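# Lift ring off stake, lay it flat in blue tray

## Task

Remove the ring from the stake and set it down so it rests flat on the bottom of the blue tray.

## Robot and tools

Robot: two arms, left_arm and right_arm, mounted on opposite sides of a table. Each has six joints plus a parallel gripper. Joint 1 is the waist at the base, then shoulder, elbow, wrist pitch, wrist yaw and wrist roll. The gripper is the last number in each arm's Joint positions block, in metres. Bases in the scene frame: left_arm at (+0.110, +0.456, +0.105) m, right_arm at (-0.009, -0.456, +0.142) m. Arm names do not match image sides.

Frames: the scene frame has its origin at the table centre, +z up, and the table top at z = +0.020 m. left_arm sits on the +y side. Reported positions, orientations (quat_wxyz) and velocities are in this frame and may be a few cm off. Offsets you send are along each arm's own Hand target axes. On the gripper, +x points out along the fingers and the fingers slide along y. end_effector_position is the point between the fingers, 3 to 4 cm short of the tips. Only the last 1.5 cm of each finger's inner face is flat.

execute_actions(actions, cameras): actions is a list of actions. Each action is a table of at most 15 rows, and each row is one 1/30 s step. A shorter table repeats its final row until 15 steps have run. Every row holds 14 numbers in [-1, 1]. The first 7 belong to left_arm and the next 7 to right_arm, always both arms: dx, dy, dz, rx, ry, rz, opening. The first six numbers are an offset, not a pose. They are measured from that arm's Hand target as it was when the action began, along that target's own axes. Every row counts from that same start, not from the row before it. The next action starts from wherever the Hand target then is, so sending the same offset again moves further. Scale: 1.0 equals 0.6 m for dx, dy and dz, or 180 degrees for rx, ry and rz. Those three form one rotation vector. Opening is absolute: +1 is fully open (0.080 m) and -1 is fully closed. Empty fingers touch at about -0.78. All zeros in an arm's six pose numbers re-commands its current Hand target. A 0 in the opening slot is a real command, so resend the present opening to keep a gripper as it is. cameras is a list of names (cam_left_wrist, cam_right_wrist, or "all"). An empty actions list returns state plus all images.

move(target, speed, blend, opening_speed, grip_force, blocking, cameras): drives each gripper in a straight line. target is one 14-number row laid out as above, or a list of up to 15 rows. Every row is an offset from the Hand targets at the move's start, not from the previous row. speed is in m/s, 0.002 to 4.3, default 0.25, and turning is capped at twice that in rad/s. Give one value, or one per target row. blend is in metres, one value or one per row; it rounds the corners, and 0 stops at each row. opening_speed is the rate of opening change per second on the -1 to +1 scale, 0.2 or more. grip_force is the limit per finger pad in newtons, 8 to 34, one value or one per arm. It stays set until changed. blocking=false returns after about 0.5 s while the motion continues. Paths last 0.5 to 10 s and avoid nothing. The result adds a "move:" line giving the ending (done, off_target, moving, held, blocked, fault) and any limits (paced, held). blocked means the gripper stopped far from its goal, usually against something.

wait(seconds, 0 to 10) lets time pass while the last commands hold. stop brakes a running move. zoom_image(camera, region) enlarges part of the latest image from cam_left_wrist or cam_right_wrist. region is [x0, y0, x1, y1] in pixels from the top-left corner, at most 504 by 504. Full images are 672x504. read_manual returns licence text. finished_scene(scene) ends the scene (scene number 1 to 3) and cannot be undone.

Results: Hand target is the last commanded pose after clipping, and your next offsets start from it. Tool commands lists the present gripper commands. grip_measured is the measured opening on the command scale, within about 2 mm, and reads narrower while squeezing. grip_effort_n is gripper motor effort in newtons; negative means closing. It is not the force at the pads. Joint torques and External joint torques follow joint order; external ones estimate outside push plus friction and held weight. "Wrist depth" gives a 7x7 grid per camera, listed from the top left with rows split by " / ". Each cell is a distance in mm straight ahead, and "-" means no reading. Step readings list some intermediate positions. "within noise" means an arm is still. MOTOR HOT, TORQUE FAULT, OVER-SPEED FAULT and OVER-TEMPERATURE FAULT lines signal trouble.

Behaviour: commanded orientation is clipped to within 32 degrees of the measured one at each step. Grippers often stop short or droop, especially far from the base. Check each result and send the remaining distance as a new offset. Small moves can go astray. To grasp, command about 0.08 below the grip_measured reading at first contact. Fingers need at least 0.6 s to close fully.

Avoid: fast contact, pressing past a contact, and dropping or releasing moving parts. Keep anything from leaving the table. Keep the two arms, grippers and wrist cameras apart, since the clearance check does not catch these. Never close one gripper on the other's fingers. Keep camera cables off objects. Do not sweep the gripper near its own base. Avoid large one-step jumps, which can trip over-speed. Avoid long pushes or stretched holds, which heat motors. Contact torque limits per joint in N m: waist 18.2, shoulder 22.5, elbow 22.4, wrist pitch 5.92, wrist yaw 5.9, wrist roll 5.54. A torque fault halts that arm for 10 s. Loose objects may occasionally get nudged.

Each tool is called after "Call:" as name(argument=value, ...) on one line, values as JSON.

## Session

Call:
execute_actions(actions=[])

Scene clock: 0.00 s.
left_arm: end_effector_position=(-0.1709, +0.4349, +0.4126) grip_measured=+1.000 grip_effort_n=n/a end_effector_quat_wxyz=(+0.240, +0.310, +0.318, -0.863) | right_arm: end_effector_position=(+0.0513, -0.0550, +0.2044) grip_measured=+1.000 grip_effort_n=n/a end_effector_quat_wxyz=(+0.834, -0.152, +0.378, +0.373)
Joint positions: left_arm=[-1.635 1.126 1.369 -1.036 -0.265 -0.845 0.08] | right_arm=[0.025 1.768 0.977 -0.187 0.459 0.626 0.08]
Joint velocities: within noise
Joint torques (N m): no reading
External joint torques (N m): no reading
Heat: left arm: hottest wrist yaw 34 °C (+0.0 °C/min); right arm: hottest wrist pitch 30 °C (+0.0 °C/min).
Wrist depth (mm): cam_left_wrist=[487 1577 1707 1774 1555 1368 1135 / 462 507 1566 1861 1682 1402 1360 / 436 477 1555 1657 1816 2226 2083 / 412 448 490 424 1733 1941 2415 / 392 426 450 515 1545 93 2083 / - 93 411 472 1465 87 - / - 78 412 453 1446 - -] | cam_right_wrist=[341 340 340 340 342 331 1541 / 315 315 315 315 316 315 308 / 293 291 294 291 294 295 295 / 272 273 272 - 260 273 274 / 257 258 - - 246 253 259 / - 81 229 237 - - 75 / - - - - 221 223 78]
Hand target: left_arm -0.1708, +0.4348, +0.4130; -0.240, -0.309, -0.318, +0.864 | right_arm +0.0514, -0.0538, +0.2070; +0.834, -0.148, +0.377, +0.374
Tool commands: left_gripper/opening=+1.0 right_gripper/opening=+1.0
camera_calibration:
cam_left_wrist: T_world_to_cam=[[-0.553277, 0.713656, 0.429626, -0.579216], [0.585449, 0.700039, -0.408895, -0.00117086], [-0.592566, 0.0252922, -0.805125, 0.29918], [0, 0, 0, 1]] pos_world=[-0.142498, 0.406614, 0.489245]
cam_right_wrist: T_world_to_cam=[[0.732378, -0.679924, -0.0364146, -0.0555104], [-0.63891, -0.667742, -0.381987, 0.107442], [0.235407, 0.303024, -0.92345, 0.269843], [0, 0, 0, 1]] pos_world=[0.0457777, -0.0477682, 0.288207]

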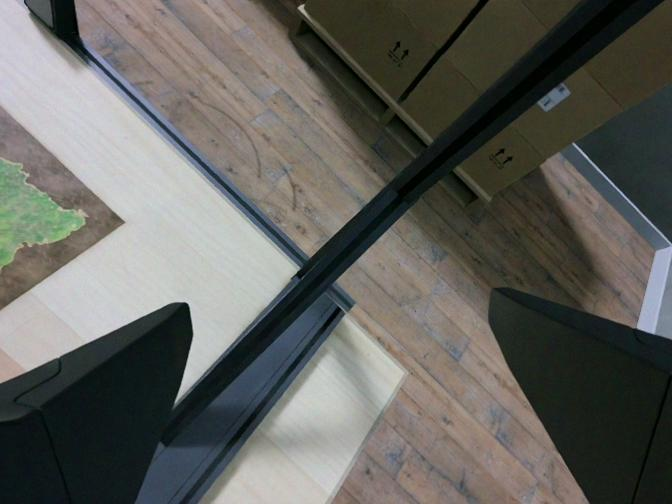

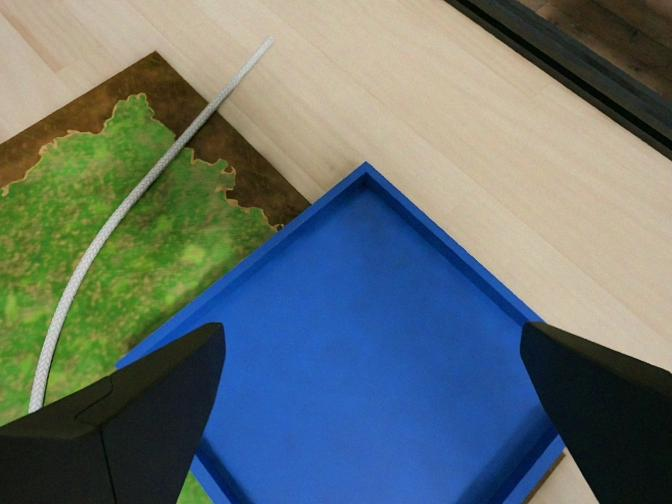

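Call:
move(target=[0,0,0,0,0,0,1,-0.452,0.067,-0.171,-0.198,0.069,0.131,1], cameras=["cam_right_wrist"])

Scene clock: 16.30 s.
left_arm: end_effector_position=(-0.1709, +0.4349, +0.4126) grip_measured=+1.000 grip_effort_n=-1.6 end_effector_quat_wxyz=(+0.240, +0.310, +0.318, -0.863) | right_arm: end_effector_position=(-0.1472, -0.2209, +0.3340) grip_measured=+1.000 grip_effort_n=1.2 end_effector_quat_wxyz=(+0.613, -0.364, +0.351, +0.608)
Joint positions: left_arm=[-1.635 1.126 1.369 -1.036 -0.265 -0.845 0.08] | right_arm=[0.726 1.253 1.137 -1.065 0.339 0.639 0.08]
Joint torques (N m): left_arm=[0.07 -2.8 5.82 1.48 -0.19 0.04] | right_arm=[0.16 -5.56 6.93 0.58 0.08 0.28]
External joint torques (N m): left_arm=[0.08 0.01 -0.35 0.09 -0.04 0.01] | right_arm=[0.18 -1.92 0.95 -0.32 -0.14 0.28]
Heat: left arm: hottest wrist yaw 34 °C (+0.0 °C/min); right arm: hottest elbow 31 °C (+11.0 °C/min).
Wrist depth (mm): cam_left_wrist=[484 1566 1802 1733 1514 1336 1118 / 466 502 1610 1802 1707 1410 1428 / 441 474 1534 1720 1746 2083 2580 / 414 448 491 515 1788 2027 2270 / 393 428 450 510 1588 93 2122 / - 87 403 478 1455 87 - / - 360 410 455 1446 - -] | cam_right_wrist=[1326 409 415 423 429 434 439 / 386 404 406 409 414 - 419 / 1233 392 399 402 405 - 411 / 382 382 385 391 392 390 397 / 375 378 375 382 387 392 397 / - 81 370 371 376 98 75 / - - 362 361 367 370 78]
Hand target: left_arm -0.1708, +0.4348, +0.4130; -0.240, -0.309, -0.318, +0.864 | right_arm -0.1497, -0.2199, +0.3400; +0.612, -0.354, +0.353, +0.612
Off the commanded pose: left_arm 0.000 m, 0 deg | right_arm 0.007 m, 1 deg.
move: done
camera_calibration:
cam_right_wrist: T_world_to_cam=[[0.999897, -0.00355681, 0.0139342, 0.153788], [-0.00112351, -0.985291, -0.170882, -0.127551], [0.0143371, 0.170848, -0.985193, 0.445286], [0, 0, 0, 1]] pos_world=[-0.1603, -0.201204, 0.414754]
Images, in order (width x height): cam_right_wrist 672x504.

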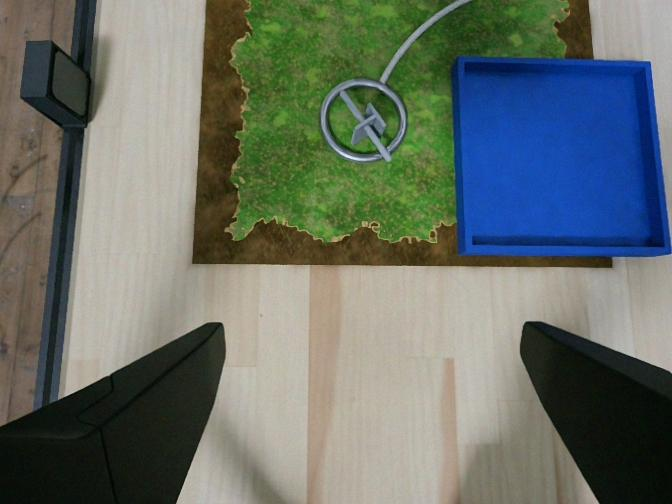

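Call:
zoom_image(camera="cam_right_wrist", region=[290, 50, 440, 190])

Scaled by 3.360 from the camera's 672x504 image, which has a finer 960x720 frame.

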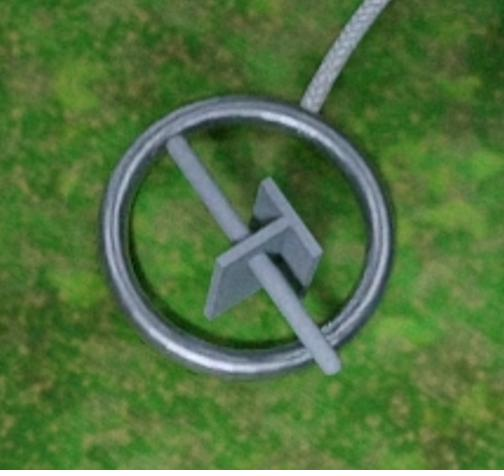

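Call:
move(target=[0,0,0,0,0,0,1,0.345,-0.043,-0.103,0,-0.222,0,1], cameras=["cam_right_wrist"])

Call:
zoom_image(camera="cam_right_wrist", region=[230, 100, 470, 280])

Scene clock: 31.77 s.
left_arm: end_effector_position=(-0.1709, +0.4349, +0.4126) grip_measured=+1.000 grip_effort_n=-2.1 end_effector_quat_wxyz=(+0.240, +0.310, +0.318, -0.863) | right_arm: end_effector_position=(-0.1258, -0.1691, +0.1315) grip_measured=+1.000 grip_effort_n=1.6 end_effector_quat_wxyz=(+0.695, -0.122, +0.127, +0.697)
Joint positions: left_arm=[-1.635 1.126 1.369 -1.036 -0.265 -0.845 0.08] | right_arm=[0.683 2.197 0.186 1.572 0.621 0.275 0.08]
Joint torques (N m): left_arm=[0.07 -2.79 5.83 1.47 -0.19 0.03] | right_arm=[-0.35 -5.61 -0.64 1.44 0.23 -0.22]
External joint torques (N m): left_arm=[0.07 -0.02 -0.35 0.07 -0.03 0.01] | right_arm=[-0.33 -0.79 -1.19 -0.05 0.07 -0.22]
Heat: left arm: hottest wrist pitch 35 °C (+7.6 °C/min); right arm: hottest elbow 32 °C (+7.6 °C/min).
Wrist depth (mm): cam_left_wrist=[481 1555 1694 1733 1524 1351 182 / 459 505 1610 1788 1746 1336 1360 / 436 476 1524 1645 1816 2122 2183 / 412 441 489 1534 1774 2009 2415 / 393 427 450 509 1566 93 2064 / - 93 421 478 1484 87 - / - 363 424 456 1428 - -] | cam_right_wrist=[- 602 588 602 722 562 659 / - 458 464 472 475 489 488 / 341 345 345 350 355 357 360 / 273 276 277 258 284 - 298 / 236 239 232 232 233 235 229 / - 82 193 199 200 190 75 / - - 173 174 175 176 78]
Hand target: left_arm -0.1708, +0.4348, +0.4130; -0.240, -0.309, -0.318, +0.864 | right_arm -0.1236, -0.1699, +0.1300; +0.696, -0.123, +0.123, +0.696
Off the commanded pose: left_arm 0.000 m, 0 deg | right_arm 0.003 m, 1 deg.
joint sent to its limit (right arm) — joint 4 (wrist pitch), upper limit. The joint targets still meet the commanded pose.
move: done
camera_calibration:
cam_right_wrist: T_world_to_cam=[[0.999865, -0.0012457, -0.0164143, 0.139719], [-0.0134292, -0.63841, -0.769579, 0.0247973], [-0.0095204, 0.769695, -0.638341, 0.289295], [0, 0, 0, 1]] pos_world=[-0.136613, -0.206664, 0.206046]
Images, in order (width x height): cam_right_wrist 672x504.

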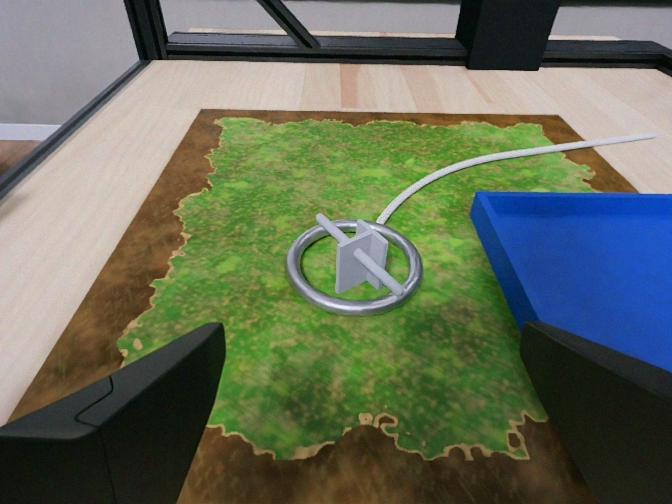

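Scaled by 2.100 from the camera's 672x504 image, which has a finer 960x720 frame.

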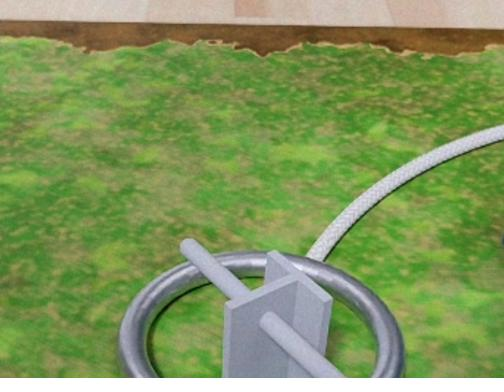

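Call:
zoom_image(camera="cam_right_wrist", region=[270, 190, 440, 330])

Scaled by 2.965 from the camera's 672x504 image, which has a finer 960x720 frame.

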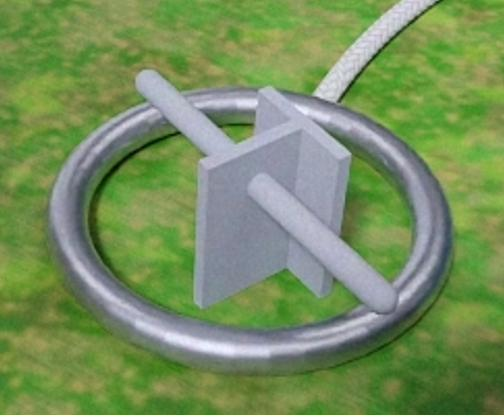

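Call:
move(target=[0,0,0,0,0,0,1,0.25,-0.06,0.162,-0.0727,0.3867,0.0509,1], cameras=["cam_right_wrist"])

Call:
zoom_image(camera="cam_right_wrist", region=[160, 120, 500, 420])

Scene clock: 107.57 s.
left_arm: end_effector_position=(-0.1709, +0.4349, +0.4126) grip_measured=+1.000 grip_effort_n=-1.6 end_effector_quat_wxyz=(+0.240, +0.310, +0.318, -0.863) | right_arm: end_effector_position=(-0.0870, +0.0019, +0.1710) grip_measured=+1.000 grip_effort_n=1.6 end_effector_quat_wxyz=(+0.433, -0.563, +0.430, +0.557)
Joint positions: left_arm=[-1.635 1.126 1.369 -1.036 -0.265 -0.845 0.08] | right_arm=[0.181 2.401 2.024 -1.196 0.008 -0.087 0.08]
Joint torques (N m): left_arm=[0.07 -2.81 5.83 1.47 -0.18 0.04] | right_arm=[-0.2 -12.51 6.1 -0.02 -0.33 -0.26]
External joint torques (N m): left_arm=[0.06 -0.02 -0.37 0.07 -0.03 0.02] | right_arm=[-0.28 -1.62 0.65 -0.34 -0.32 -0.26]
Heat: left arm: hottest wrist pitch 37 °C (+1.0 °C/min); right arm: hottest wrist pitch 35 °C (+2.0 °C/min).
Wrist depth (mm): cam_left_wrist=[478 1577 1760 1746 1494 1351 1108 / 462 506 1622 1831 1682 1376 1336 / 434 474 1555 1669 1876 2162 1861 / 414 445 494 514 1788 2064 2415 / 395 427 449 524 1555 93 2064 / - 93 413 475 1484 86 - / - 82 412 455 1428 - -] | cam_right_wrist=[172 172 173 173 171 172 174 / 182 183 180 181 183 184 183 / 194 194 192 195 195 193 191 / 207 207 203 204 208 195 202 / 223 221 221 225 223 212 217 / - 81 242 242 235 97 75 / - - 264 266 257 - 78]
Hand target: left_arm -0.1708, +0.4348, +0.4130; -0.240, -0.309, -0.318, +0.864 | right_arm -0.0878, +0.0043, +0.1699; -0.430, +0.562, -0.430, -0.561
Off the commanded pose: left_arm 0.000 m, 0 deg | right_arm 0.003 m, 1 deg.
move: done
camera_calibration:
cam_right_wrist: T_world_to_cam=[[0.969248, 0.246005, 0.00630726, 0.094701], [0.229628, -0.913344, 0.336266, -0.00250241], [0.0884838, -0.324477, -0.941746, 0.245859], [0, 0, 0, 1]] pos_world=[-0.112969, 0.054193, 0.231781]
Images, in order (width x height): cam_right_wrist 672x504.

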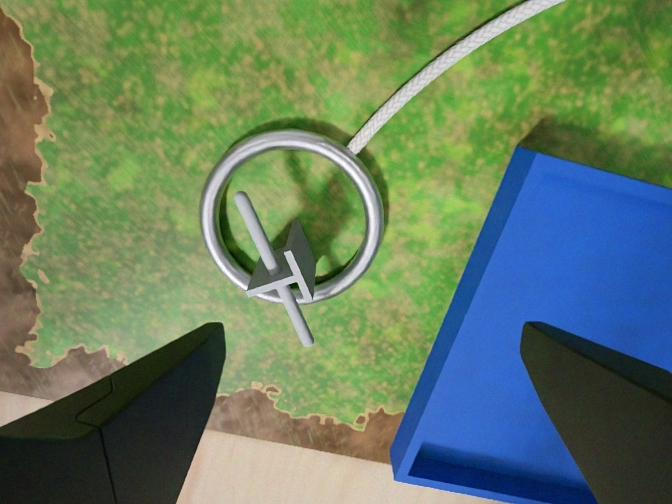

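Scaled by 1.482 from the camera's 672x504 image, which has a finer 960x720 frame.

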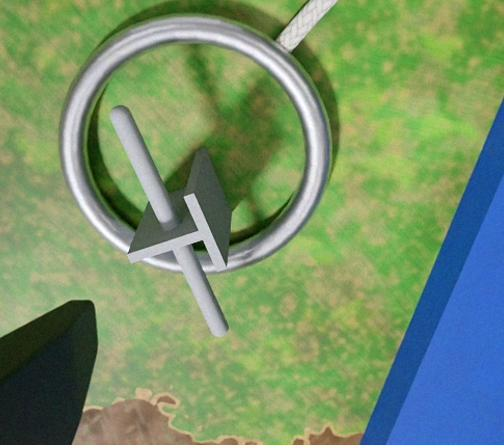

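Call:
move(target=[0,0,0,0,0,0,1,0.117,-0.012,0.0194,-0.083,0,0,-0.18], speed=0.15, cameras=["cam_right_wrist"])

Scene clock: 149.27 s.
left_arm: end_effector_position=(-0.1709, +0.4349, +0.4126) grip_measured=+1.000 grip_effort_n=-1.6 end_effector_quat_wxyz=(+0.240, +0.310, +0.318, -0.863) | right_arm: end_effector_position=(-0.0843, +0.0196, +0.1048) grip_measured=-0.176 grip_effort_n=-17.4 end_effector_quat_wxyz=(+0.360, -0.611, +0.351, +0.612)
Joint positions: left_arm=[-1.635 1.126 1.369 -1.036 -0.265 -0.845 0.08] | right_arm=[0.169 2.538 2.005 -1.028 0.008 -0.36 0.027]
Joint torques (N m): left_arm=[0.06 -2.83 5.82 1.47 -0.19 0.03] | right_arm=[-0.32 -13.31 3.86 0.18 -0.33 -0.26]
External joint torques (N m): left_arm=[0.05 0.05 -0.44 0.06 -0.04 0.01] | right_arm=[-0.32 -2.06 -1.38 -0.15 -0.31 -0.27]
Heat: left arm: hottest wrist pitch 38 °C (+1.0 °C/min); right arm: hottest shoulder 40 °C (+12.1 °C/min).
Wrist depth (mm): cam_left_wrist=[480 1566 1733 1733 1484 1351 1108 / 464 1514 1599 1831 1707 1376 1351 / 437 474 1545 1682 1876 2122 2122 / 411 447 489 513 1760 2045 2341 / 391 429 450 501 1588 93 2083 / - 93 424 478 1484 87 - / - 77 414 450 1428 - -] | cam_right_wrist=[114 114 114 114 114 113 114 / 121 120 121 120 120 119 119 / 129 127 125 127 126 128 127 / 137 133 137 132 137 136 136 / 147 142 143 142 144 142 126 / 159 156 70 155 153 76 150 / - - - 168 168 - -]
Hand target: left_arm -0.1708, +0.4348, +0.4130; -0.240, -0.309, -0.318, +0.864 | right_arm -0.0837, +0.0173, +0.0997; -0.354, +0.613, -0.354, -0.612
Off the commanded pose: left_arm 0.000 m, 0 deg | right_arm 0.006 m, 1 deg.
move: done
camera_calibration:
cam_right_wrist: T_world_to_cam=[[0.872839, 0.487918, 0.00938926, 0.0750249], [0.458651, -0.826751, 0.325764, 0.0540624], [0.166709, -0.280033, -0.945405, 0.195027], [0, 0, 0, 1]] pos_world=[-0.122793, 0.0627041, 0.166064]
Images, in order (width x height): cam_right_wrist 672x504.

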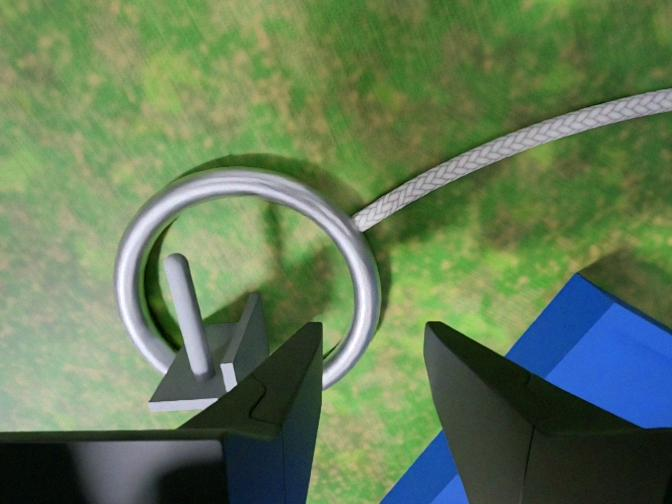

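Call:
move(target=[0,0,0,0,0,0,1,0.0728,-0.0026,-0.0065,0,0,0,-0.18], speed=0.08, cameras=["cam_right_wrist"])

Scene clock: 158.40 s.
left_arm: end_effector_position=(-0.1709, +0.4349, +0.4126) grip_measured=+1.000 grip_effort_n=-2.1 end_effector_quat_wxyz=(+0.240, +0.310, +0.318, -0.863) | right_arm: end_effector_position=(-0.0822, +0.0224, +0.0717) grip_measured=-0.176 grip_effort_n=-17.0 end_effector_quat_wxyz=(+0.365, -0.606, +0.344, +0.617)
Joint positions: left_arm=[-1.635 1.126 1.369 -1.036 -0.265 -0.845 0.08] | right_arm=[0.163 2.579 1.946 -0.904 0.007 -0.366 0.027]
Joint torques (N m): left_arm=[0.07 -2.82 5.83 1.47 -0.19 0.04] | right_arm=[-0.37 -11.09 2.66 0.5 -0.3 -0.27]
External joint torques (N m): left_arm=[0.06 -0.02 -0.37 0.07 -0.03 0.02] | right_arm=[-0.38 0.24 -2.49 0.13 -0.28 -0.27]
Heat: left arm: hottest wrist pitch 38 °C (+1.0 °C/min); right arm: hottest shoulder 40 °C (+12.1 °C/min).
Wrist depth (mm): cam_left_wrist=[486 1524 1831 1774 1504 1336 1164 / 461 506 1633 1831 1720 1368 1419 / 437 474 1484 1657 309 2162 2270 / 414 444 490 1588 1733 1957 2317 / 393 424 444 510 1566 93 2027 / - 93 - 475 1484 86 - / - 77 415 455 1410 - -] | cam_right_wrist=[- 88 88 88 89 89 89 / - 93 94 94 92 94 93 / - 97 99 98 99 97 98 / - 105 106 102 105 105 105 / - 110 112 108 110 112 110 / - 84 70 109 118 81 104 / - - - 129 129 - -]
Hand target: left_arm -0.1708, +0.4348, +0.4130; -0.240, -0.309, -0.318, +0.864 | right_arm -0.0804, +0.0147, +0.0560; -0.353, +0.613, -0.354, -0.612
Off the commanded pose: left_arm 0.000 m, 0 deg | right_arm 0.018 m, 2 deg.
move: off_target (right_arm)
camera_calibration:
cam_right_wrist: T_world_to_cam=[[0.872516, 0.488303, 0.0166187, 0.0716638], [0.460582, -0.83338, 0.305519, 0.0678678], [0.163035, -0.258916, -0.952041, 0.16392], [0, 0, 0, 1]] pos_world=[-0.120511, 0.0640074, 0.134132]
Images, in order (width x height): cam_right_wrist 672x504.

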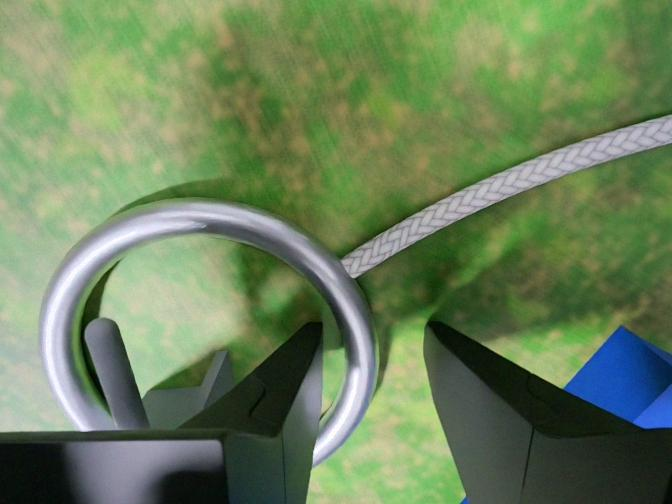

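Call:
move(target=[0,0,0,0,0,0,1,0.012,0,-0.01,0,0,0,-0.18], speed=0.08, cameras=["cam_right_wrist"])

Scene clock: 164.03 s.
left_arm: end_effector_position=(-0.1709, +0.4349, +0.4126) grip_measured=+1.000 grip_effort_n=-1.6 end_effector_quat_wxyz=(+0.240, +0.310, +0.318, -0.863) | right_arm: end_effector_position=(-0.0811, +0.0205, +0.0688) grip_measured=-0.176 grip_effort_n=-16.5 end_effector_quat_wxyz=(+0.368, -0.603, +0.341, +0.620)
Joint positions: left_arm=[-1.635 1.126 1.369 -1.036 -0.265 -0.845 0.08] | right_arm=[0.162 2.565 1.905 -0.865 0.006 -0.37 0.027]
Joint torques (N m): left_arm=[0.07 -2.8 5.83 1.47 -0.19 0.03] | right_arm=[-0.62 -10.38 1.72 0.65 -0.28 -0.3]
External joint torques (N m): left_arm=[0.07 0.06 -0.44 0.05 -0.04 0.01] | right_arm=[-0.62 0.78 -3.33 0.26 -0.26 -0.3]
Heat: left arm: hottest wrist pitch 38 °C (+1.0 °C/min); right arm: hottest shoulder 39 °C (+11.2 °C/min).
Wrist depth (mm): cam_left_wrist=[495 1524 1733 1733 1514 1312 178 / 466 1474 1633 1774 1788 1376 - / 437 473 1484 1682 1788 2122 2495 / 414 446 489 510 1774 2102 2415 / 393 429 450 508 1599 93 2142 / - 87 397 480 1455 86 - / - 77 418 453 1410 - -] | cam_right_wrist=[- 90 89 90 90 90 91 / - 94 95 95 93 95 94 / - 98 98 99 100 98 99 / - 105 106 103 105 105 106 / - 110 111 108 110 112 111 / - 84 70 109 118 81 107 / - - - 127 127 - -]
Hand target: left_arm -0.1708, +0.4348, +0.4130; -0.240, -0.309, -0.318, +0.864 | right_arm -0.0774, +0.0095, +0.0488; -0.354, +0.613, -0.354, -0.612
Off the commanded pose: left_arm 0.000 m, 0 deg | right_arm 0.023 m, 3 deg.
move: off_target (right_arm)
camera_calibration:
cam_right_wrist: T_world_to_cam=[[0.871811, 0.489423, 0.0202595, 0.0713219], [0.462603, -0.836226, 0.29449, 0.0676932], [0.161072, -0.247367, -0.95544, 0.160341], [0, 0, 0, 1]] pos_world=[-0.119321, 0.0613633, 0.131816]
Images, in order (width x height): cam_right_wrist 672x504.

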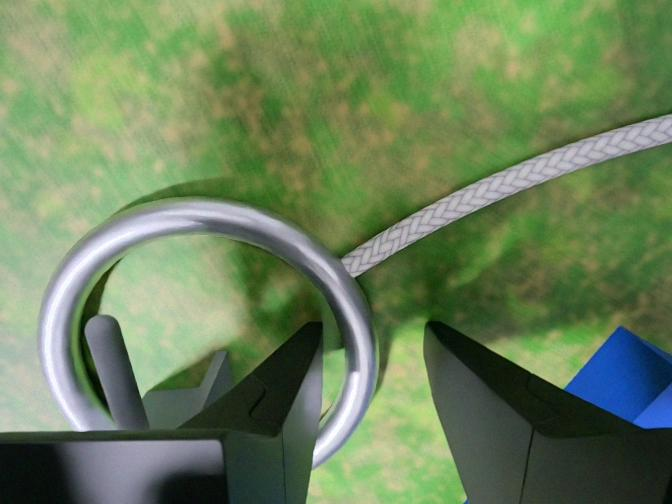

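Call:
move(target=[0,0,0,0,0,0,1,-0.0683,-0.0258,0.0147,0,0,0.078,-0.23], speed=0.12, cameras=["cam_right_wrist"])

Scene clock: 187.07 s.
left_arm: end_effector_position=(-0.1709, +0.4349, +0.4126) grip_measured=+1.000 grip_effort_n=-2.1 end_effector_quat_wxyz=(+0.240, +0.310, +0.318, -0.863) | right_arm: end_effector_position=(-0.0675, +0.0232, +0.0913) grip_measured=-0.226 grip_effort_n=-17.4 end_effector_quat_wxyz=(+0.279, -0.567, +0.427, +0.647)
Joint positions: left_arm=[-1.635 1.126 1.369 -1.036 -0.265 -0.845 0.08] | right_arm=[0.066 2.705 2.255 -1.235 -0.209 -0.473 0.025]
Joint torques (N m): left_arm=[0.07 -2.79 5.84 1.48 -0.19 0.04] | right_arm=[-0.15 -13.56 5.73 -0.23 -0.53 -0.3]
External joint torques (N m): left_arm=[0.08 0.07 -0.45 0.04 -0.04 0.02] | right_arm=[-0.14 -1.64 0.52 -0.36 -0.37 -0.29]
Heat: left arm: hottest wrist pitch 38 °C (+1.0 °C/min); right arm: hottest shoulder 39 °C (+2.0 °C/min).
Wrist depth (mm): cam_left_wrist=[482 1524 1707 1788 1524 1305 189 / 467 1455 1633 1846 1746 1376 1183 / 437 471 1504 1645 1802 2122 2874 / 416 448 496 515 1816 1974 2415 / 391 428 450 505 1577 93 1974 / - 87 446 477 1474 86 - / - 362 414 455 1419 - -] | cam_right_wrist=[123 118 111 105 100 95 91 / 132 127 118 111 105 99 95 / 143 134 122 116 110 106 100 / 156 144 136 123 121 112 107 / 170 157 138 131 126 119 110 / 188 174 70 144 136 81 113 / - - - 158 152 - -]
Hand target: left_arm -0.1708, +0.4348, +0.4130; -0.240, -0.309, -0.318, +0.864 | right_arm -0.0684, +0.0249, +0.0897; -0.276, +0.565, -0.426, -0.650
Off the commanded pose: left_arm 0.000 m, 0 deg | right_arm 0.002 m, 1 deg.
move: done
camera_calibration:
cam_right_wrist: T_world_to_cam=[[0.849394, 0.471588, -0.236927, 0.0800125], [0.52699, -0.782115, 0.332531, 0.0566306], [-0.0284865, -0.407308, -0.912846, 0.167263], [0, 0, 0, 1]] pos_world=[-0.0930412, 0.0746863, 0.152811]
Images, in order (width x height): cam_right_wrist 672x504.

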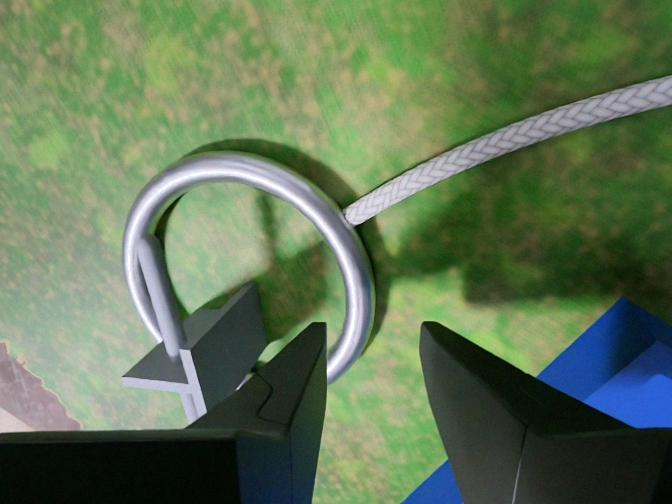

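Call:
move(target=[0,0,0,0,0,0,1,0.0617,0,-0.0014,0,0,0,-0.23], speed=0.08, cameras=["cam_right_wrist"])

Scene clock: 192.07 s.
left_arm: end_effector_position=(-0.1709, +0.4349, +0.4126) grip_measured=+1.000 grip_effort_n=-1.6 end_effector_quat_wxyz=(+0.240, +0.310, +0.318, -0.863) | right_arm: end_effector_position=(-0.0709, +0.0282, +0.0720) grip_measured=-0.227 grip_effort_n=-15.6 end_effector_quat_wxyz=(+0.288, -0.560, +0.415, +0.657)
Joint positions: left_arm=[-1.635 1.126 1.369 -1.036 -0.265 -0.845 0.08] | right_arm=[0.072 2.713 2.196 -1.128 -0.213 -0.47 0.025]
Joint torques (N m): left_arm=[0.07 -2.82 5.83 1.48 -0.19 0.03] | right_arm=[0.8 -11.39 2.12 0.85 -0.47 0.16]
External joint torques (N m): left_arm=[0.06 0.04 -0.41 0.07 -0.03 0.01] | right_arm=[0.71 0.4 -3.02 0.66 -0.3 0.17]
Heat: left arm: hottest wrist pitch 38 °C (+1.0 °C/min); right arm: hottest shoulder 41 °C (+3.0 °C/min).
Wrist depth (mm): cam_left_wrist=[479 1555 1733 1760 1514 1328 183 / 464 503 1610 1802 1633 1393 1360 / 439 476 1534 1682 1802 2102 2495 / 413 441 490 1577 1746 1974 2270 / 393 424 444 514 1599 93 2064 / - 93 359 478 1484 87 - / - 77 416 454 1393 - -] | cam_right_wrist=[109 104 99 95 90 86 82 / 117 110 105 100 94 90 85 / 124 118 110 105 100 93 90 / 133 124 118 107 105 100 95 / 146 134 125 114 111 105 100 / 156 106 70 122 120 81 96 / - - - 134 128 - -]
Hand target: left_arm -0.1708, +0.4348, +0.4130; -0.240, -0.309, -0.318, +0.864 | right_arm -0.0758, +0.0197, +0.0539; -0.276, +0.565, -0.426, -0.650
Off the commanded pose: left_arm 0.000 m, 0 deg | right_arm 0.021 m, 2 deg.
move: off_target (right_arm)
camera_calibration:
cam_right_wrist: T_world_to_cam=[[0.847359, 0.481932, -0.222991, 0.0745819], [0.530012, -0.793442, 0.299228, 0.0717312], [-0.0327228, -0.371741, -0.927759, 0.15141], [0, 0, 0, 1]] pos_world=[-0.0962615, 0.0772566, 0.135639]
Images, in order (width x height): cam_right_wrist 672x504.

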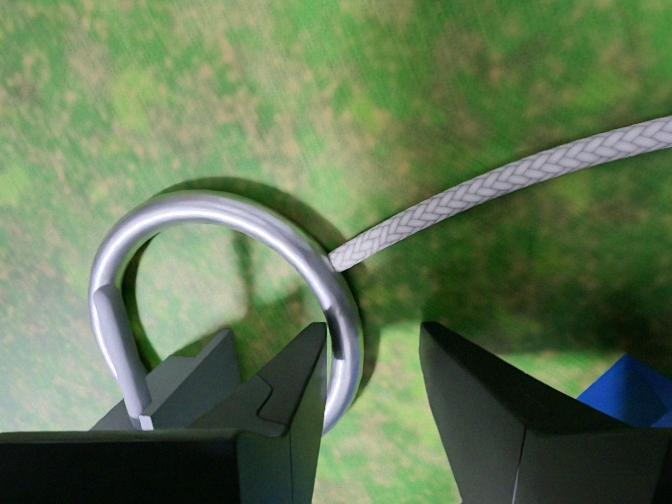

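Call:
move(target=[0,0,0,0,0,0,1,-0.0339,0.006,0.0082,0,0,0,-0.23], speed=0.08, cameras=["cam_right_wrist"])

Scene clock: 209.97 s.
left_arm: end_effector_position=(-0.1709, +0.4349, +0.4126) grip_measured=+1.000 grip_effort_n=-2.1 end_effector_quat_wxyz=(+0.240, +0.310, +0.318, -0.863) | right_arm: end_effector_position=(-0.0749, +0.0239, +0.0772) grip_measured=-0.227 grip_effort_n=-15.6 end_effector_quat_wxyz=(+0.277, -0.567, +0.423, +0.650)
Joint positions: left_arm=[-1.635 1.126 1.369 -1.036 -0.265 -0.845 0.08] | right_arm=[0.08 2.725 2.237 -1.191 -0.213 -0.469 0.025]
Joint torques (N m): left_arm=[0.07 -2.8 5.83 1.48 -0.19 0.04] | right_arm=[0.16 -13.31 5.65 -0.22 -0.48 0.22]
External joint torques (N m): left_arm=[0.04 0.06 -0.4 0.08 -0.03 0.01] | right_arm=[0.07 -1.4 0.48 -0.37 -0.31 0.23]
Heat: left arm: hottest wrist pitch 38 °C (+0.0 °C/min); right arm: hottest shoulder 38 °C (-2.0 °C/min).
Wrist depth (mm): cam_left_wrist=[479 1534 1788 1720 1494 1360 1102 / 464 1484 1645 1846 1682 1360 1254 / 440 473 1545 1707 1774 2064 2142 / 411 448 490 518 1788 2027 2317 / 395 428 450 527 1545 93 2083 / - 87 361 479 1474 87 - / - 77 419 453 1393 - -] | cam_right_wrist=[109 103 98 93 87 84 80 / 117 110 104 99 93 88 83 / 126 118 108 104 99 92 88 / 136 126 120 104 105 99 94 / 150 134 125 119 111 104 99 / 165 113 70 122 121 81 100 / - - - 137 132 - -]
Hand target: left_arm -0.1708, +0.4348, +0.4130; -0.240, -0.309, -0.318, +0.864 | right_arm -0.0770, +0.0247, +0.0745; -0.276, +0.565, -0.426, -0.650
Off the commanded pose: left_arm 0.000 m, 0 deg | right_arm 0.004 m, 0 deg.
move: done
camera_calibration:
cam_right_wrist: T_world_to_cam=[[0.843777, 0.48162, -0.236818, 0.0819828], [0.535989, -0.778809, 0.325841, 0.0668198], [-0.0275052, -0.401869, -0.915284, 0.15466], [0, 0, 0, 1]] pos_world=[-0.100736, 0.0747084, 0.1392]
Images, in order (width x height): cam_right_wrist 672x504.

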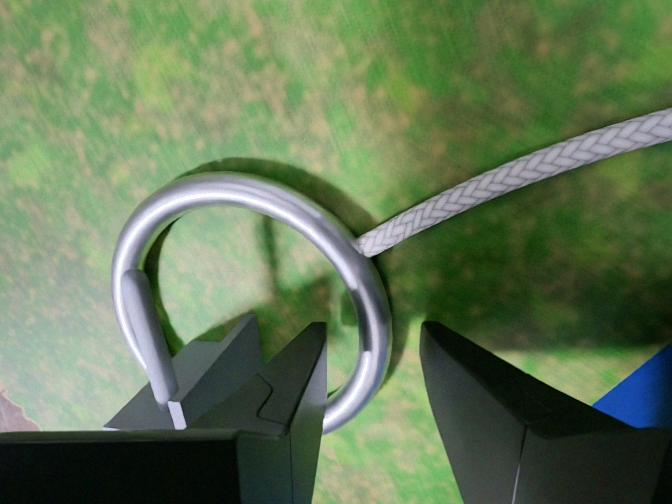

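Call:
move(target=[[0,0,0,0,0,0,1,0.0085,0,0,0,0,0,-0.23],[0,0,0,0,0,0,1,0.0085,0,0,0,0,0,-0.78]], speed=0.05, opening_speed=0.6, cameras=["cam_right_wrist"])

Scene clock: 217.07 s.
left_arm: end_effector_position=(-0.1709, +0.4349, +0.4126) grip_measured=+1.000 grip_effort_n=-1.6 end_effector_quat_wxyz=(+0.240, +0.310, +0.318, -0.863) | right_arm: end_effector_position=(-0.0763, +0.0260, +0.0755) grip_measured=-0.641 grip_effort_n=-83.5 end_effector_quat_wxyz=(+0.279, -0.565, +0.420, +0.652)
Joint positions: left_arm=[-1.635 1.126 1.369 -1.036 -0.265 -0.845 0.08] | right_arm=[0.083 2.728 2.238 -1.178 -0.214 -0.466 0.006]
Joint torques (N m): left_arm=[0.06 -2.81 5.82 1.47 -0.19 0.04] | right_arm=[0.14 -13.24 4.46 -0.02 -0.44 0.2]
External joint torques (N m): left_arm=[0.07 0.03 -0.45 0.04 -0.04 0.02] | right_arm=[0.13 -1.21 -0.78 -0.2 -0.27 0.21]
Heat: left arm: hottest wrist pitch 38 °C (+0.0 °C/min); right arm: hottest shoulder 39 °C (-1.0 °C/min).
Wrist depth (mm): cam_left_wrist=[486 1577 1733 1733 1494 1320 1130 / 463 507 1588 1733 1657 237 1360 / 437 473 1534 1669 1802 2102 2293 / 411 449 494 520 1788 2009 2365 / 393 428 450 503 1610 93 2064 / - 93 360 476 1474 87 - / - 78 418 461 1455 - -] | cam_right_wrist=[107 102 97 92 87 83 79 / 115 109 103 98 92 87 82 / 124 116 106 102 98 91 87 / 134 124 118 102 103 98 93 / 145 131 126 116 110 104 98 / 160 111 107 109 81 109 102 / - - - 135 77 - -]
Hand target: left_arm -0.1708, +0.4348, +0.4130; -0.240, -0.309, -0.318, +0.864 | right_arm -0.0781, +0.0241, +0.0696; -0.276, +0.565, -0.426, -0.650
Off the commanded pose: left_arm 0.000 m, 0 deg | right_arm 0.006 m, 1 deg.
move: done
camera_calibration:
cam_right_wrist: T_world_to_cam=[[0.843842, 0.48301, -0.233734, 0.0815318], [0.535801, -0.782092, 0.318197, 0.070402], [-0.0291097, -0.393743, -0.91876, 0.153825], [0, 0, 0, 1]] pos_world=[-0.102044, 0.0762478, 0.137984]
Images, in order (width x height): cam_right_wrist 672x504.

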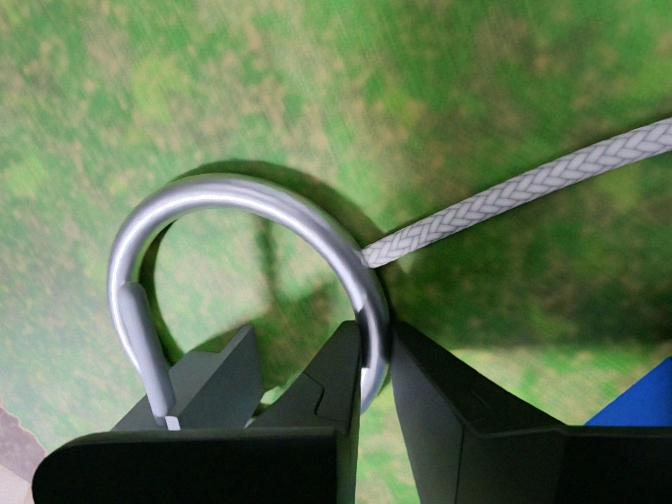

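Call:
move(target=[[0,0,0,0,0,0,1,-0.0261,0.0056,-0.0146,-0.0215,-0.086,0.0055,-0.78],[0,0,0,0,0,0,1,-0.0385,0.0076,-0.0308,-0.0416,-0.1667,0.0107,-0.78]], speed=0.05, blend=0.004, cameras=["cam_right_wrist"])

Scene clock: 262.20 s.
left_arm: end_effector_position=(-0.1709, +0.4349, +0.4126) grip_measured=+1.000 grip_effort_n=-1.6 end_effector_quat_wxyz=(+0.240, +0.310, +0.318, -0.863) | right_arm: end_effector_position=(-0.0673, +0.0076, +0.0854) grip_measured=-0.641 grip_effort_n=-83.5 end_effector_quat_wxyz=(+0.329, -0.392, +0.314, +0.799)
Joint positions: left_arm=[-1.635 1.126 1.369 -1.036 -0.265 -0.845 0.08] | right_arm=[-0.022 2.346 1.426 -0.343 -0.506 -0.533 0.006]
Joint torques (N m): left_arm=[0.06 -2.82 5.85 1.48 -0.19 0.04] | right_arm=[-0.25 -15.01 3.15 0.7 -0.81 -0.29]
External joint torques (N m): left_arm=[0.07 0.01 -0.35 0.09 -0.03 0.02] | right_arm=[-0.25 -4.95 -1.72 -0.08 -0.49 -0.28]
Heat: left arm: hottest wrist pitch 39 °C (+1.0 °C/min); right arm: hottest shoulder 44 °C (+5.1 °C/min).
Wrist depth (mm): cam_left_wrist=[483 1534 1774 1788 1504 1312 1102 / 461 508 1645 1876 1707 1402 1360 / 437 477 1545 1720 1861 2142 2735 / 415 445 487 425 1746 1992 2341 / 393 424 451 526 1545 93 1992 / - 87 361 472 1484 87 - / - 82 417 454 1437 - -] | cam_right_wrist=[191 177 164 153 142 133 126 / 182 172 158 148 138 130 122 / 175 166 150 143 134 125 119 / 170 155 146 103 128 123 116 / 165 151 139 136 127 120 113 / 159 149 - 109 81 116 111 / - - - 126 77 - -]
Hand target: left_arm -0.1708, +0.4348, +0.4130; -0.240, -0.309, -0.318, +0.864 | right_arm -0.0678, +0.0087, +0.0931; +0.329, -0.387, +0.306, +0.805
Off the commanded pose: left_arm 0.000 m, 0 deg | right_arm 0.008 m, 1 deg.
move: done
camera_calibration:
cam_right_wrist: T_world_to_cam=[[0.775951, 0.579213, -0.249825, 0.081128], [0.548139, -0.815132, -0.187358, 0.0923871], [-0.31216, 0.00844212, -0.949992, 0.136472], [0, 0, 0, 1]] pos_world=[-0.0709912, 0.0271652, 0.167224]
Images, in order (width x height): cam_right_wrist 672x504.

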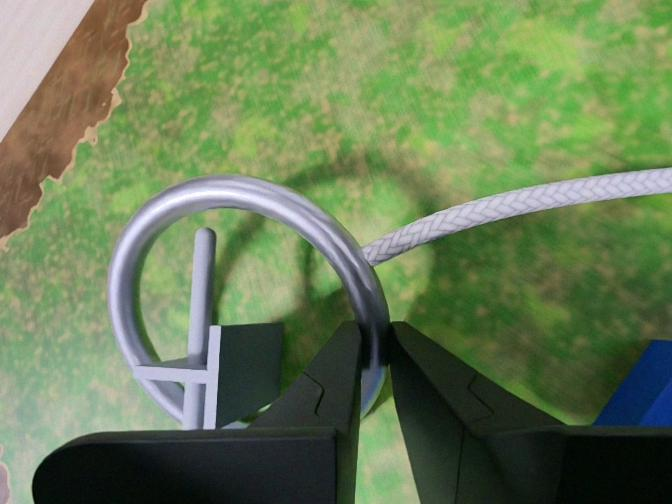

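Call:
move(target=[0,0,0,0,0,0,1,-0.0165,0.0048,0.0103,0,0,0,-0.78], speed=0.06, cameras=["cam_right_wrist"])

Scene clock: 277.93 s.
left_arm: end_effector_position=(-0.1709, +0.4349, +0.4126) grip_measured=+1.000 grip_effort_n=-1.6 end_effector_quat_wxyz=(+0.240, +0.310, +0.318, -0.863) | right_arm: end_effector_position=(-0.0674, +0.0055, +0.0943) grip_measured=-0.641 grip_effort_n=-83.5 end_effector_quat_wxyz=(+0.328, -0.393, +0.317, +0.798)
Joint positions: left_arm=[-1.635 1.126 1.369 -1.036 -0.265 -0.845 0.08] | right_arm=[-0.022 2.322 1.426 -0.374 -0.506 -0.533 0.006]
Joint torques (N m): left_arm=[0.07 -2.82 5.82 1.47 -0.18 0.04] | right_arm=[-0.22 -15.41 3.98 0.45 -0.81 -0.26]
External joint torques (N m): left_arm=[0.06 0.06 -0.4 0.08 -0.03 0.02] | right_arm=[-0.29 -5.48 -0.91 -0.31 -0.49 -0.25]
Heat: left arm: hottest wrist pitch 39 °C (+1.0 °C/min); right arm: hottest shoulder 48 °C (+9.0 °C/min).
Wrist depth (mm): cam_left_wrist=[478 1555 1760 1733 1504 1343 1135 / 463 507 1610 1788 1694 1393 1312 / 437 476 1504 1669 311 2248 2270 / 412 448 490 520 1682 2102 2341 / 388 428 454 530 1588 93 2009 / - 87 426 475 1524 87 - / - 77 417 456 1393 - -] | cam_right_wrist=[204 189 174 162 151 140 133 / 195 183 169 157 146 137 129 / 188 177 159 151 143 132 126 / 182 164 157 103 137 130 124 / 176 160 126 146 133 127 120 / 170 160 117 109 81 124 105 / - - - 134 77 - -]
Hand target: left_arm -0.1708, +0.4348, +0.4130; -0.240, -0.309, -0.318, +0.864 | right_arm -0.0678, +0.0087, +0.1051; +0.329, -0.387, +0.307, +0.805
Off the commanded pose: left_arm 0.000 m, 0 deg | right_arm 0.011 m, 2 deg.
move: off_target (right_arm)
camera_calibration:
cam_right_wrist: T_world_to_cam=[[0.775786, 0.577723, -0.253756, 0.0850671], [0.548314, -0.816231, -0.181988, 0.0918574], [-0.312262, 0.00204624, -0.949994, 0.144971], [0, 0, 0, 1]] pos_world=[-0.0710916, 0.025535, 0.176025]
Images, in order (width x height): cam_right_wrist 672x504.

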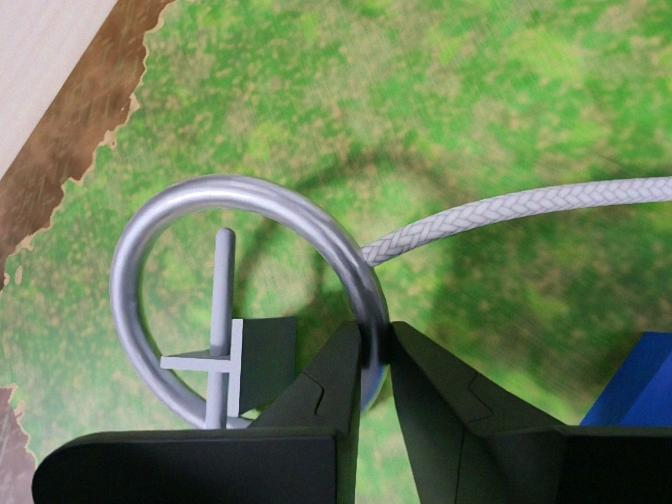

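Call:
move(target=[0,0,0,0,0,0,1,-0.0256,0.0047,-0.0278,0.004,0.0162,-0.001,-0.78], speed=0.06, cameras=["cam_right_wrist"])

Call:
zoom_image(camera="cam_right_wrist", region=[80, 140, 420, 460])

Scene clock: 287.37 s.
left_arm: end_effector_position=(-0.1709, +0.4349, +0.4126) grip_measured=+1.000 grip_effort_n=-2.1 end_effector_quat_wxyz=(+0.240, +0.310, +0.318, -0.863) | right_arm: end_effector_position=(-0.0564, -0.0112, +0.1014) grip_measured=-0.641 grip_effort_n=-83.5 end_effector_quat_wxyz=(+0.322, -0.408, +0.328, +0.789)
Joint positions: left_arm=[-1.635 1.126 1.369 -1.036 -0.265 -0.845 0.08] | right_arm=[-0.044 2.274 1.389 -0.44 -0.493 -0.568 0.006]
Joint torques (N m): left_arm=[0.05 -2.81 5.82 1.47 -0.19 0.04] | right_arm=[-0.26 -15.1 3.28 0.37 -0.43 -0.28]
External joint torques (N m): left_arm=[0.05 -0.07 -0.32 0.08 -0.04 0.02] | right_arm=[-0.31 -5.42 -1.61 -0.33 -0.11 -0.26]
Heat: left arm: hottest wrist pitch 39 °C (+1.0 °C/min); right arm: hottest shoulder 50 °C (+10.1 °C/min). Fold the right arm in close to its base, or ease its load, before you think long.
Wrist depth (mm): cam_left_wrist=[486 1534 1707 1760 1534 1351 182 / 460 1494 1588 1774 1599 1376 1402 / 437 476 1524 1694 1760 2064 - / 411 449 488 1555 1720 2009 2248 / 392 429 452 509 1588 93 2064 / - 87 436 476 1524 87 - / - 365 409 456 1419 - -] | cam_right_wrist=[208 192 178 166 154 144 136 / 202 188 174 162 151 141 133 / 196 183 165 157 148 136 129 / 191 173 161 103 141 136 130 / 186 170 134 109 141 134 - / 182 170 137 81 81 130 119 / - - - - 77 - -]
Hand target: left_arm -0.1708, +0.4348, +0.4130; -0.240, -0.309, -0.318, +0.864 | right_arm -0.0555, -0.0100, +0.1098; +0.325, -0.406, +0.319, +0.792
Off the commanded pose: left_arm 0.000 m, 0 deg | right_arm 0.009 m, 1 deg.
MOTOR HOT: joint 2 (shoulder) of the right arm reports 50 °C; the controller stops that arm at 95 °C. To cool a motor, set the load down, stop pushing, or move to a pose that needs little force.
move: off_target (right_arm)
camera_calibration:
cam_right_wrist: T_world_to_cam=[[0.778804, 0.570623, -0.260487, 0.0887172], [0.554191, -0.820465, -0.140388, 0.0695999], [-0.293829, -0.035025, -0.955216, 0.156419], [0, 0, 0, 1]] pos_world=[-0.0617045, 0.0119588, 0.182295]
Images, in order (width x height): cam_right_wrist 672x504.

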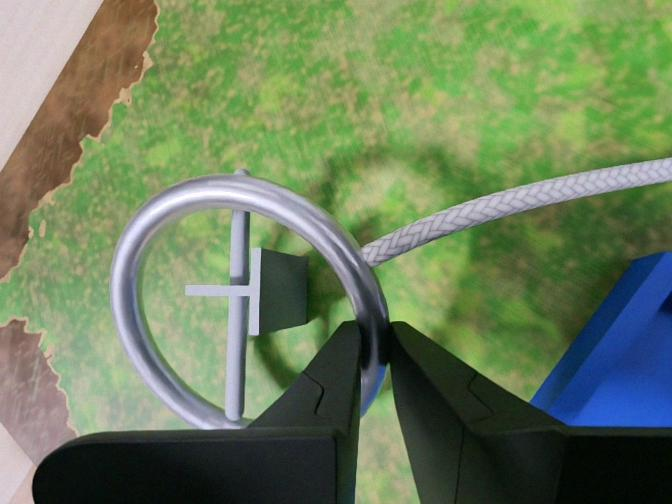

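Scaled by 1.482 from the camera's 672x504 image, which has a finer 960x720 frame.

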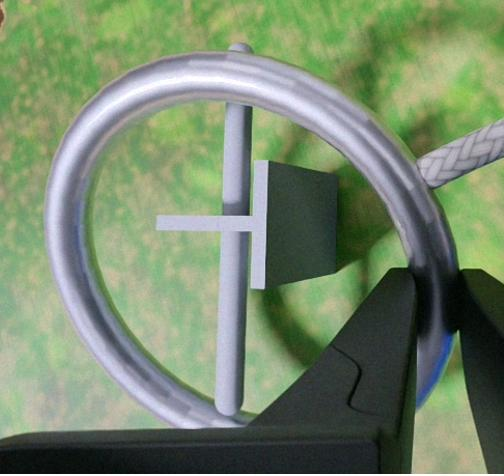

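Call:
move(target=[[0,0,0,0,0,0,1,-0.0098,0.002,-0.008,0,0,0,-0.78],[0,0,0,0,0,0,1,-0.032,0.0087,0.0113,0.0173,0.0699,-0.0045,-0.78]], speed=0.06, blend=0.003, cameras=["cam_right_wrist"])

Call:
zoom_image(camera="cam_right_wrist", region=[80, 140, 420, 460])

Scene clock: 298.80 s.
left_arm: end_effector_position=(-0.1709, +0.4349, +0.4126) grip_measured=+1.000 grip_effort_n=-1.6 end_effector_quat_wxyz=(+0.240, +0.310, +0.318, -0.863) | right_arm: end_effector_position=(-0.0528, -0.0169, +0.1289) grip_measured=-0.641 grip_effort_n=-83.5 end_effector_quat_wxyz=(+0.301, -0.485, +0.373, +0.731)
Joint positions: left_arm=[-1.635 1.126 1.369 -1.036 -0.265 -0.845 0.08] | right_arm=[-0.011 2.289 1.608 -0.814 -0.357 -0.566 0.006]
Joint torques (N m): left_arm=[0.08 -2.81 5.82 1.47 -0.2 0.04] | right_arm=[0.17 -11.98 5.99 0.06 -0.31 0.23]
External joint torques (N m): left_arm=[0.1 0.02 -0.37 0.08 -0.05 0.02] | right_arm=[0.19 -1.93 0.82 -0.39 -0.06 0.24]
Heat: left arm: hottest wrist pitch 39 °C (+1.0 °C/min); right arm: hottest shoulder 51 °C (+10.0 °C/min). Fold the right arm in close to its base, or ease its load, before you think long.
Wrist depth (mm): cam_left_wrist=[482 1599 1733 1720 1545 1343 1141 / 464 1419 1610 1788 1669 1410 1343 / 434 476 1524 1657 1707 2142 2468 / 413 447 490 1524 1774 2027 2226 / 390 428 447 510 1577 93 2027 / - 87 437 478 1534 87 - / - 77 414 455 1455 - -] | cam_right_wrist=[204 190 177 167 157 148 139 / 207 194 180 169 159 150 142 / 212 196 111 171 162 149 141 / 218 195 190 103 162 155 138 / 222 201 192 108 165 157 142 / 228 213 198 81 81 149 145 / - - - - 77 - -]
Hand target: left_arm -0.1708, +0.4348, +0.4130; -0.240, -0.309, -0.318, +0.864 | right_arm -0.0537, -0.0127, +0.1306; +0.304, -0.483, +0.371, +0.732
Off the commanded pose: left_arm 0.000 m, 0 deg | right_arm 0.005 m, 0 deg.
MOTOR HOT: still on. Joint 2 (shoulder) of the right arm reports 51 °C.
move: done; blend cut to 0 m at target 1
camera_calibration:
cam_right_wrist: T_world_to_cam=[[0.806313, 0.532801, -0.256871, 0.0966896], [0.566446, -0.820586, 0.0760049, 0.0395423], [-0.170289, -0.206787, -0.963452, 0.188163], [0, 0, 0, 1]] pos_world=[-0.0683186, 0.0198412, 0.203117]
Images, in order (width x height): cam_right_wrist 672x504.

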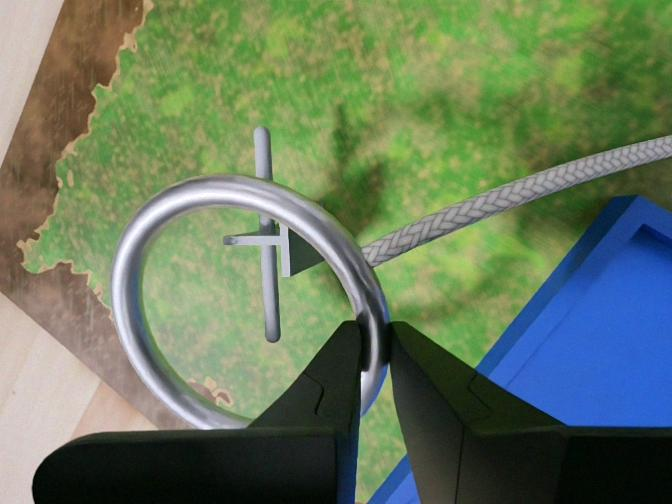

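Scaled by 1.482 from the camera's 672x504 image, which has a finer 960x720 frame.

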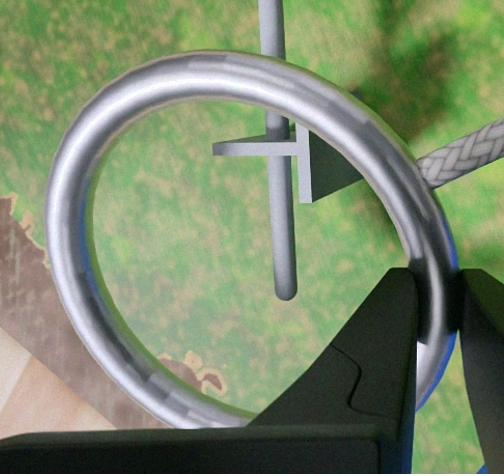

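Call:
move(target=[[0,0,0,0,0,0,1,-0.093,0.025,0.026,0,0,0,-0.78],[0,0,0,0,0,0,1,-0.1836,-0.1889,-0.0948,0.021,0.0844,-0.0054,-0.78]], speed=0.12, blend=0.02, cameras=["cam_right_wrist"])

Scene clock: 312.57 s.
left_arm: end_effector_position=(-0.1709, +0.4349, +0.4126) grip_measured=+1.000 grip_effort_n=-1.6 end_effector_quat_wxyz=(+0.240, +0.310, +0.318, -0.863) | right_arm: end_effector_position=(+0.1025, -0.0115, +0.1899) grip_measured=-0.641 grip_effort_n=-83.5 end_effector_quat_wxyz=(+0.290, -0.563, +0.421, +0.649)
Joint positions: left_arm=[-1.635 1.126 1.369 -1.036 -0.265 -0.845 0.08] | right_arm=[-0.289 2.546 2.345 -1.524 -0.16 -0.821 0.006]
Joint torques (N m): left_arm=[0.08 -2.8 5.83 1.46 -0.19 0.04] | right_arm=[0.13 -13.58 6.12 -0.39 -0.12 -0.31]
External joint torques (N m): left_arm=[0.05 0.03 -0.39 0.06 -0.03 0.02] | right_arm=[0.04 -2.34 0.94 -0.45 0.03 -0.3]
Heat: left arm: hottest wrist pitch 39 °C (+0.0 °C/min); right arm: hottest shoulder 49 °C (+6.0 °C/min). Fold the right arm in close to its base, or ease its load, before you think long.
Wrist depth (mm): cam_left_wrist=[482 1555 1802 1694 1514 1320 1124 / 463 511 1610 1816 1720 1384 1376 / 437 477 1534 1707 1816 2083 2009 / 414 448 491 1494 1733 1992 2415 / 389 426 451 522 1566 93 2102 / - 87 426 482 1494 87 - / - 77 414 459 1419 - -] | cam_right_wrist=[214 223 210 193 187 179 171 / 251 237 218 202 193 184 180 / 267 247 105 214 203 190 184 / 293 121 - 103 213 203 196 / 318 254 - 104 225 216 210 / 347 295 288 81 81 231 221 / - - - - 77 - -]
Hand target: left_arm -0.1708, +0.4348, +0.4130; -0.240, -0.309, -0.318, +0.864 | right_arm +0.1030, -0.0088, +0.1907; -0.275, +0.569, -0.428, -0.646
Off the commanded pose: left_arm 0.000 m, 0 deg | right_arm 0.003 m, 2 deg.
MOTOR HOT: still on. Joint 2 (shoulder) of the right arm reports 49 °C.
joint sent to its limit (right arm) — joint 3 (elbow), upper limit, where the elbow is as straight as it goes. The joint targets still meet the commanded pose.
move: done
camera_calibration:
cam_right_wrist: T_world_to_cam=[[0.855173, 0.468845, -0.221051, -0.0282169], [0.517619, -0.794951, 0.316422, -0.089043], [-0.027372, -0.385016, -0.922504, 0.249997], [0, 0, 0, 1]] pos_world=[0.0770637, 0.0386975, 0.252561]
Images, in order (width x height): cam_right_wrist 672x504.

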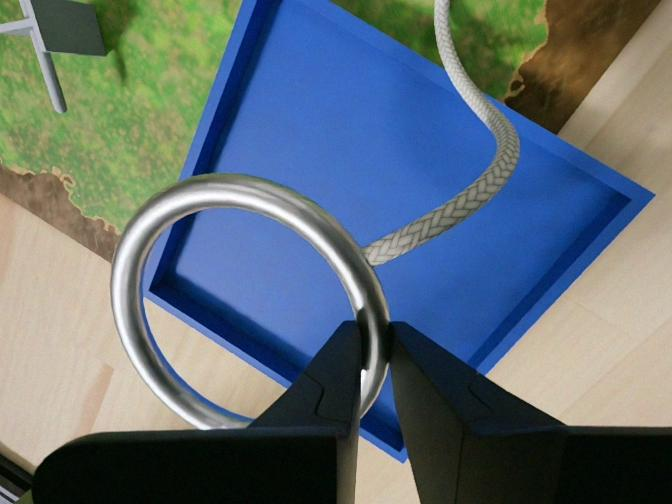

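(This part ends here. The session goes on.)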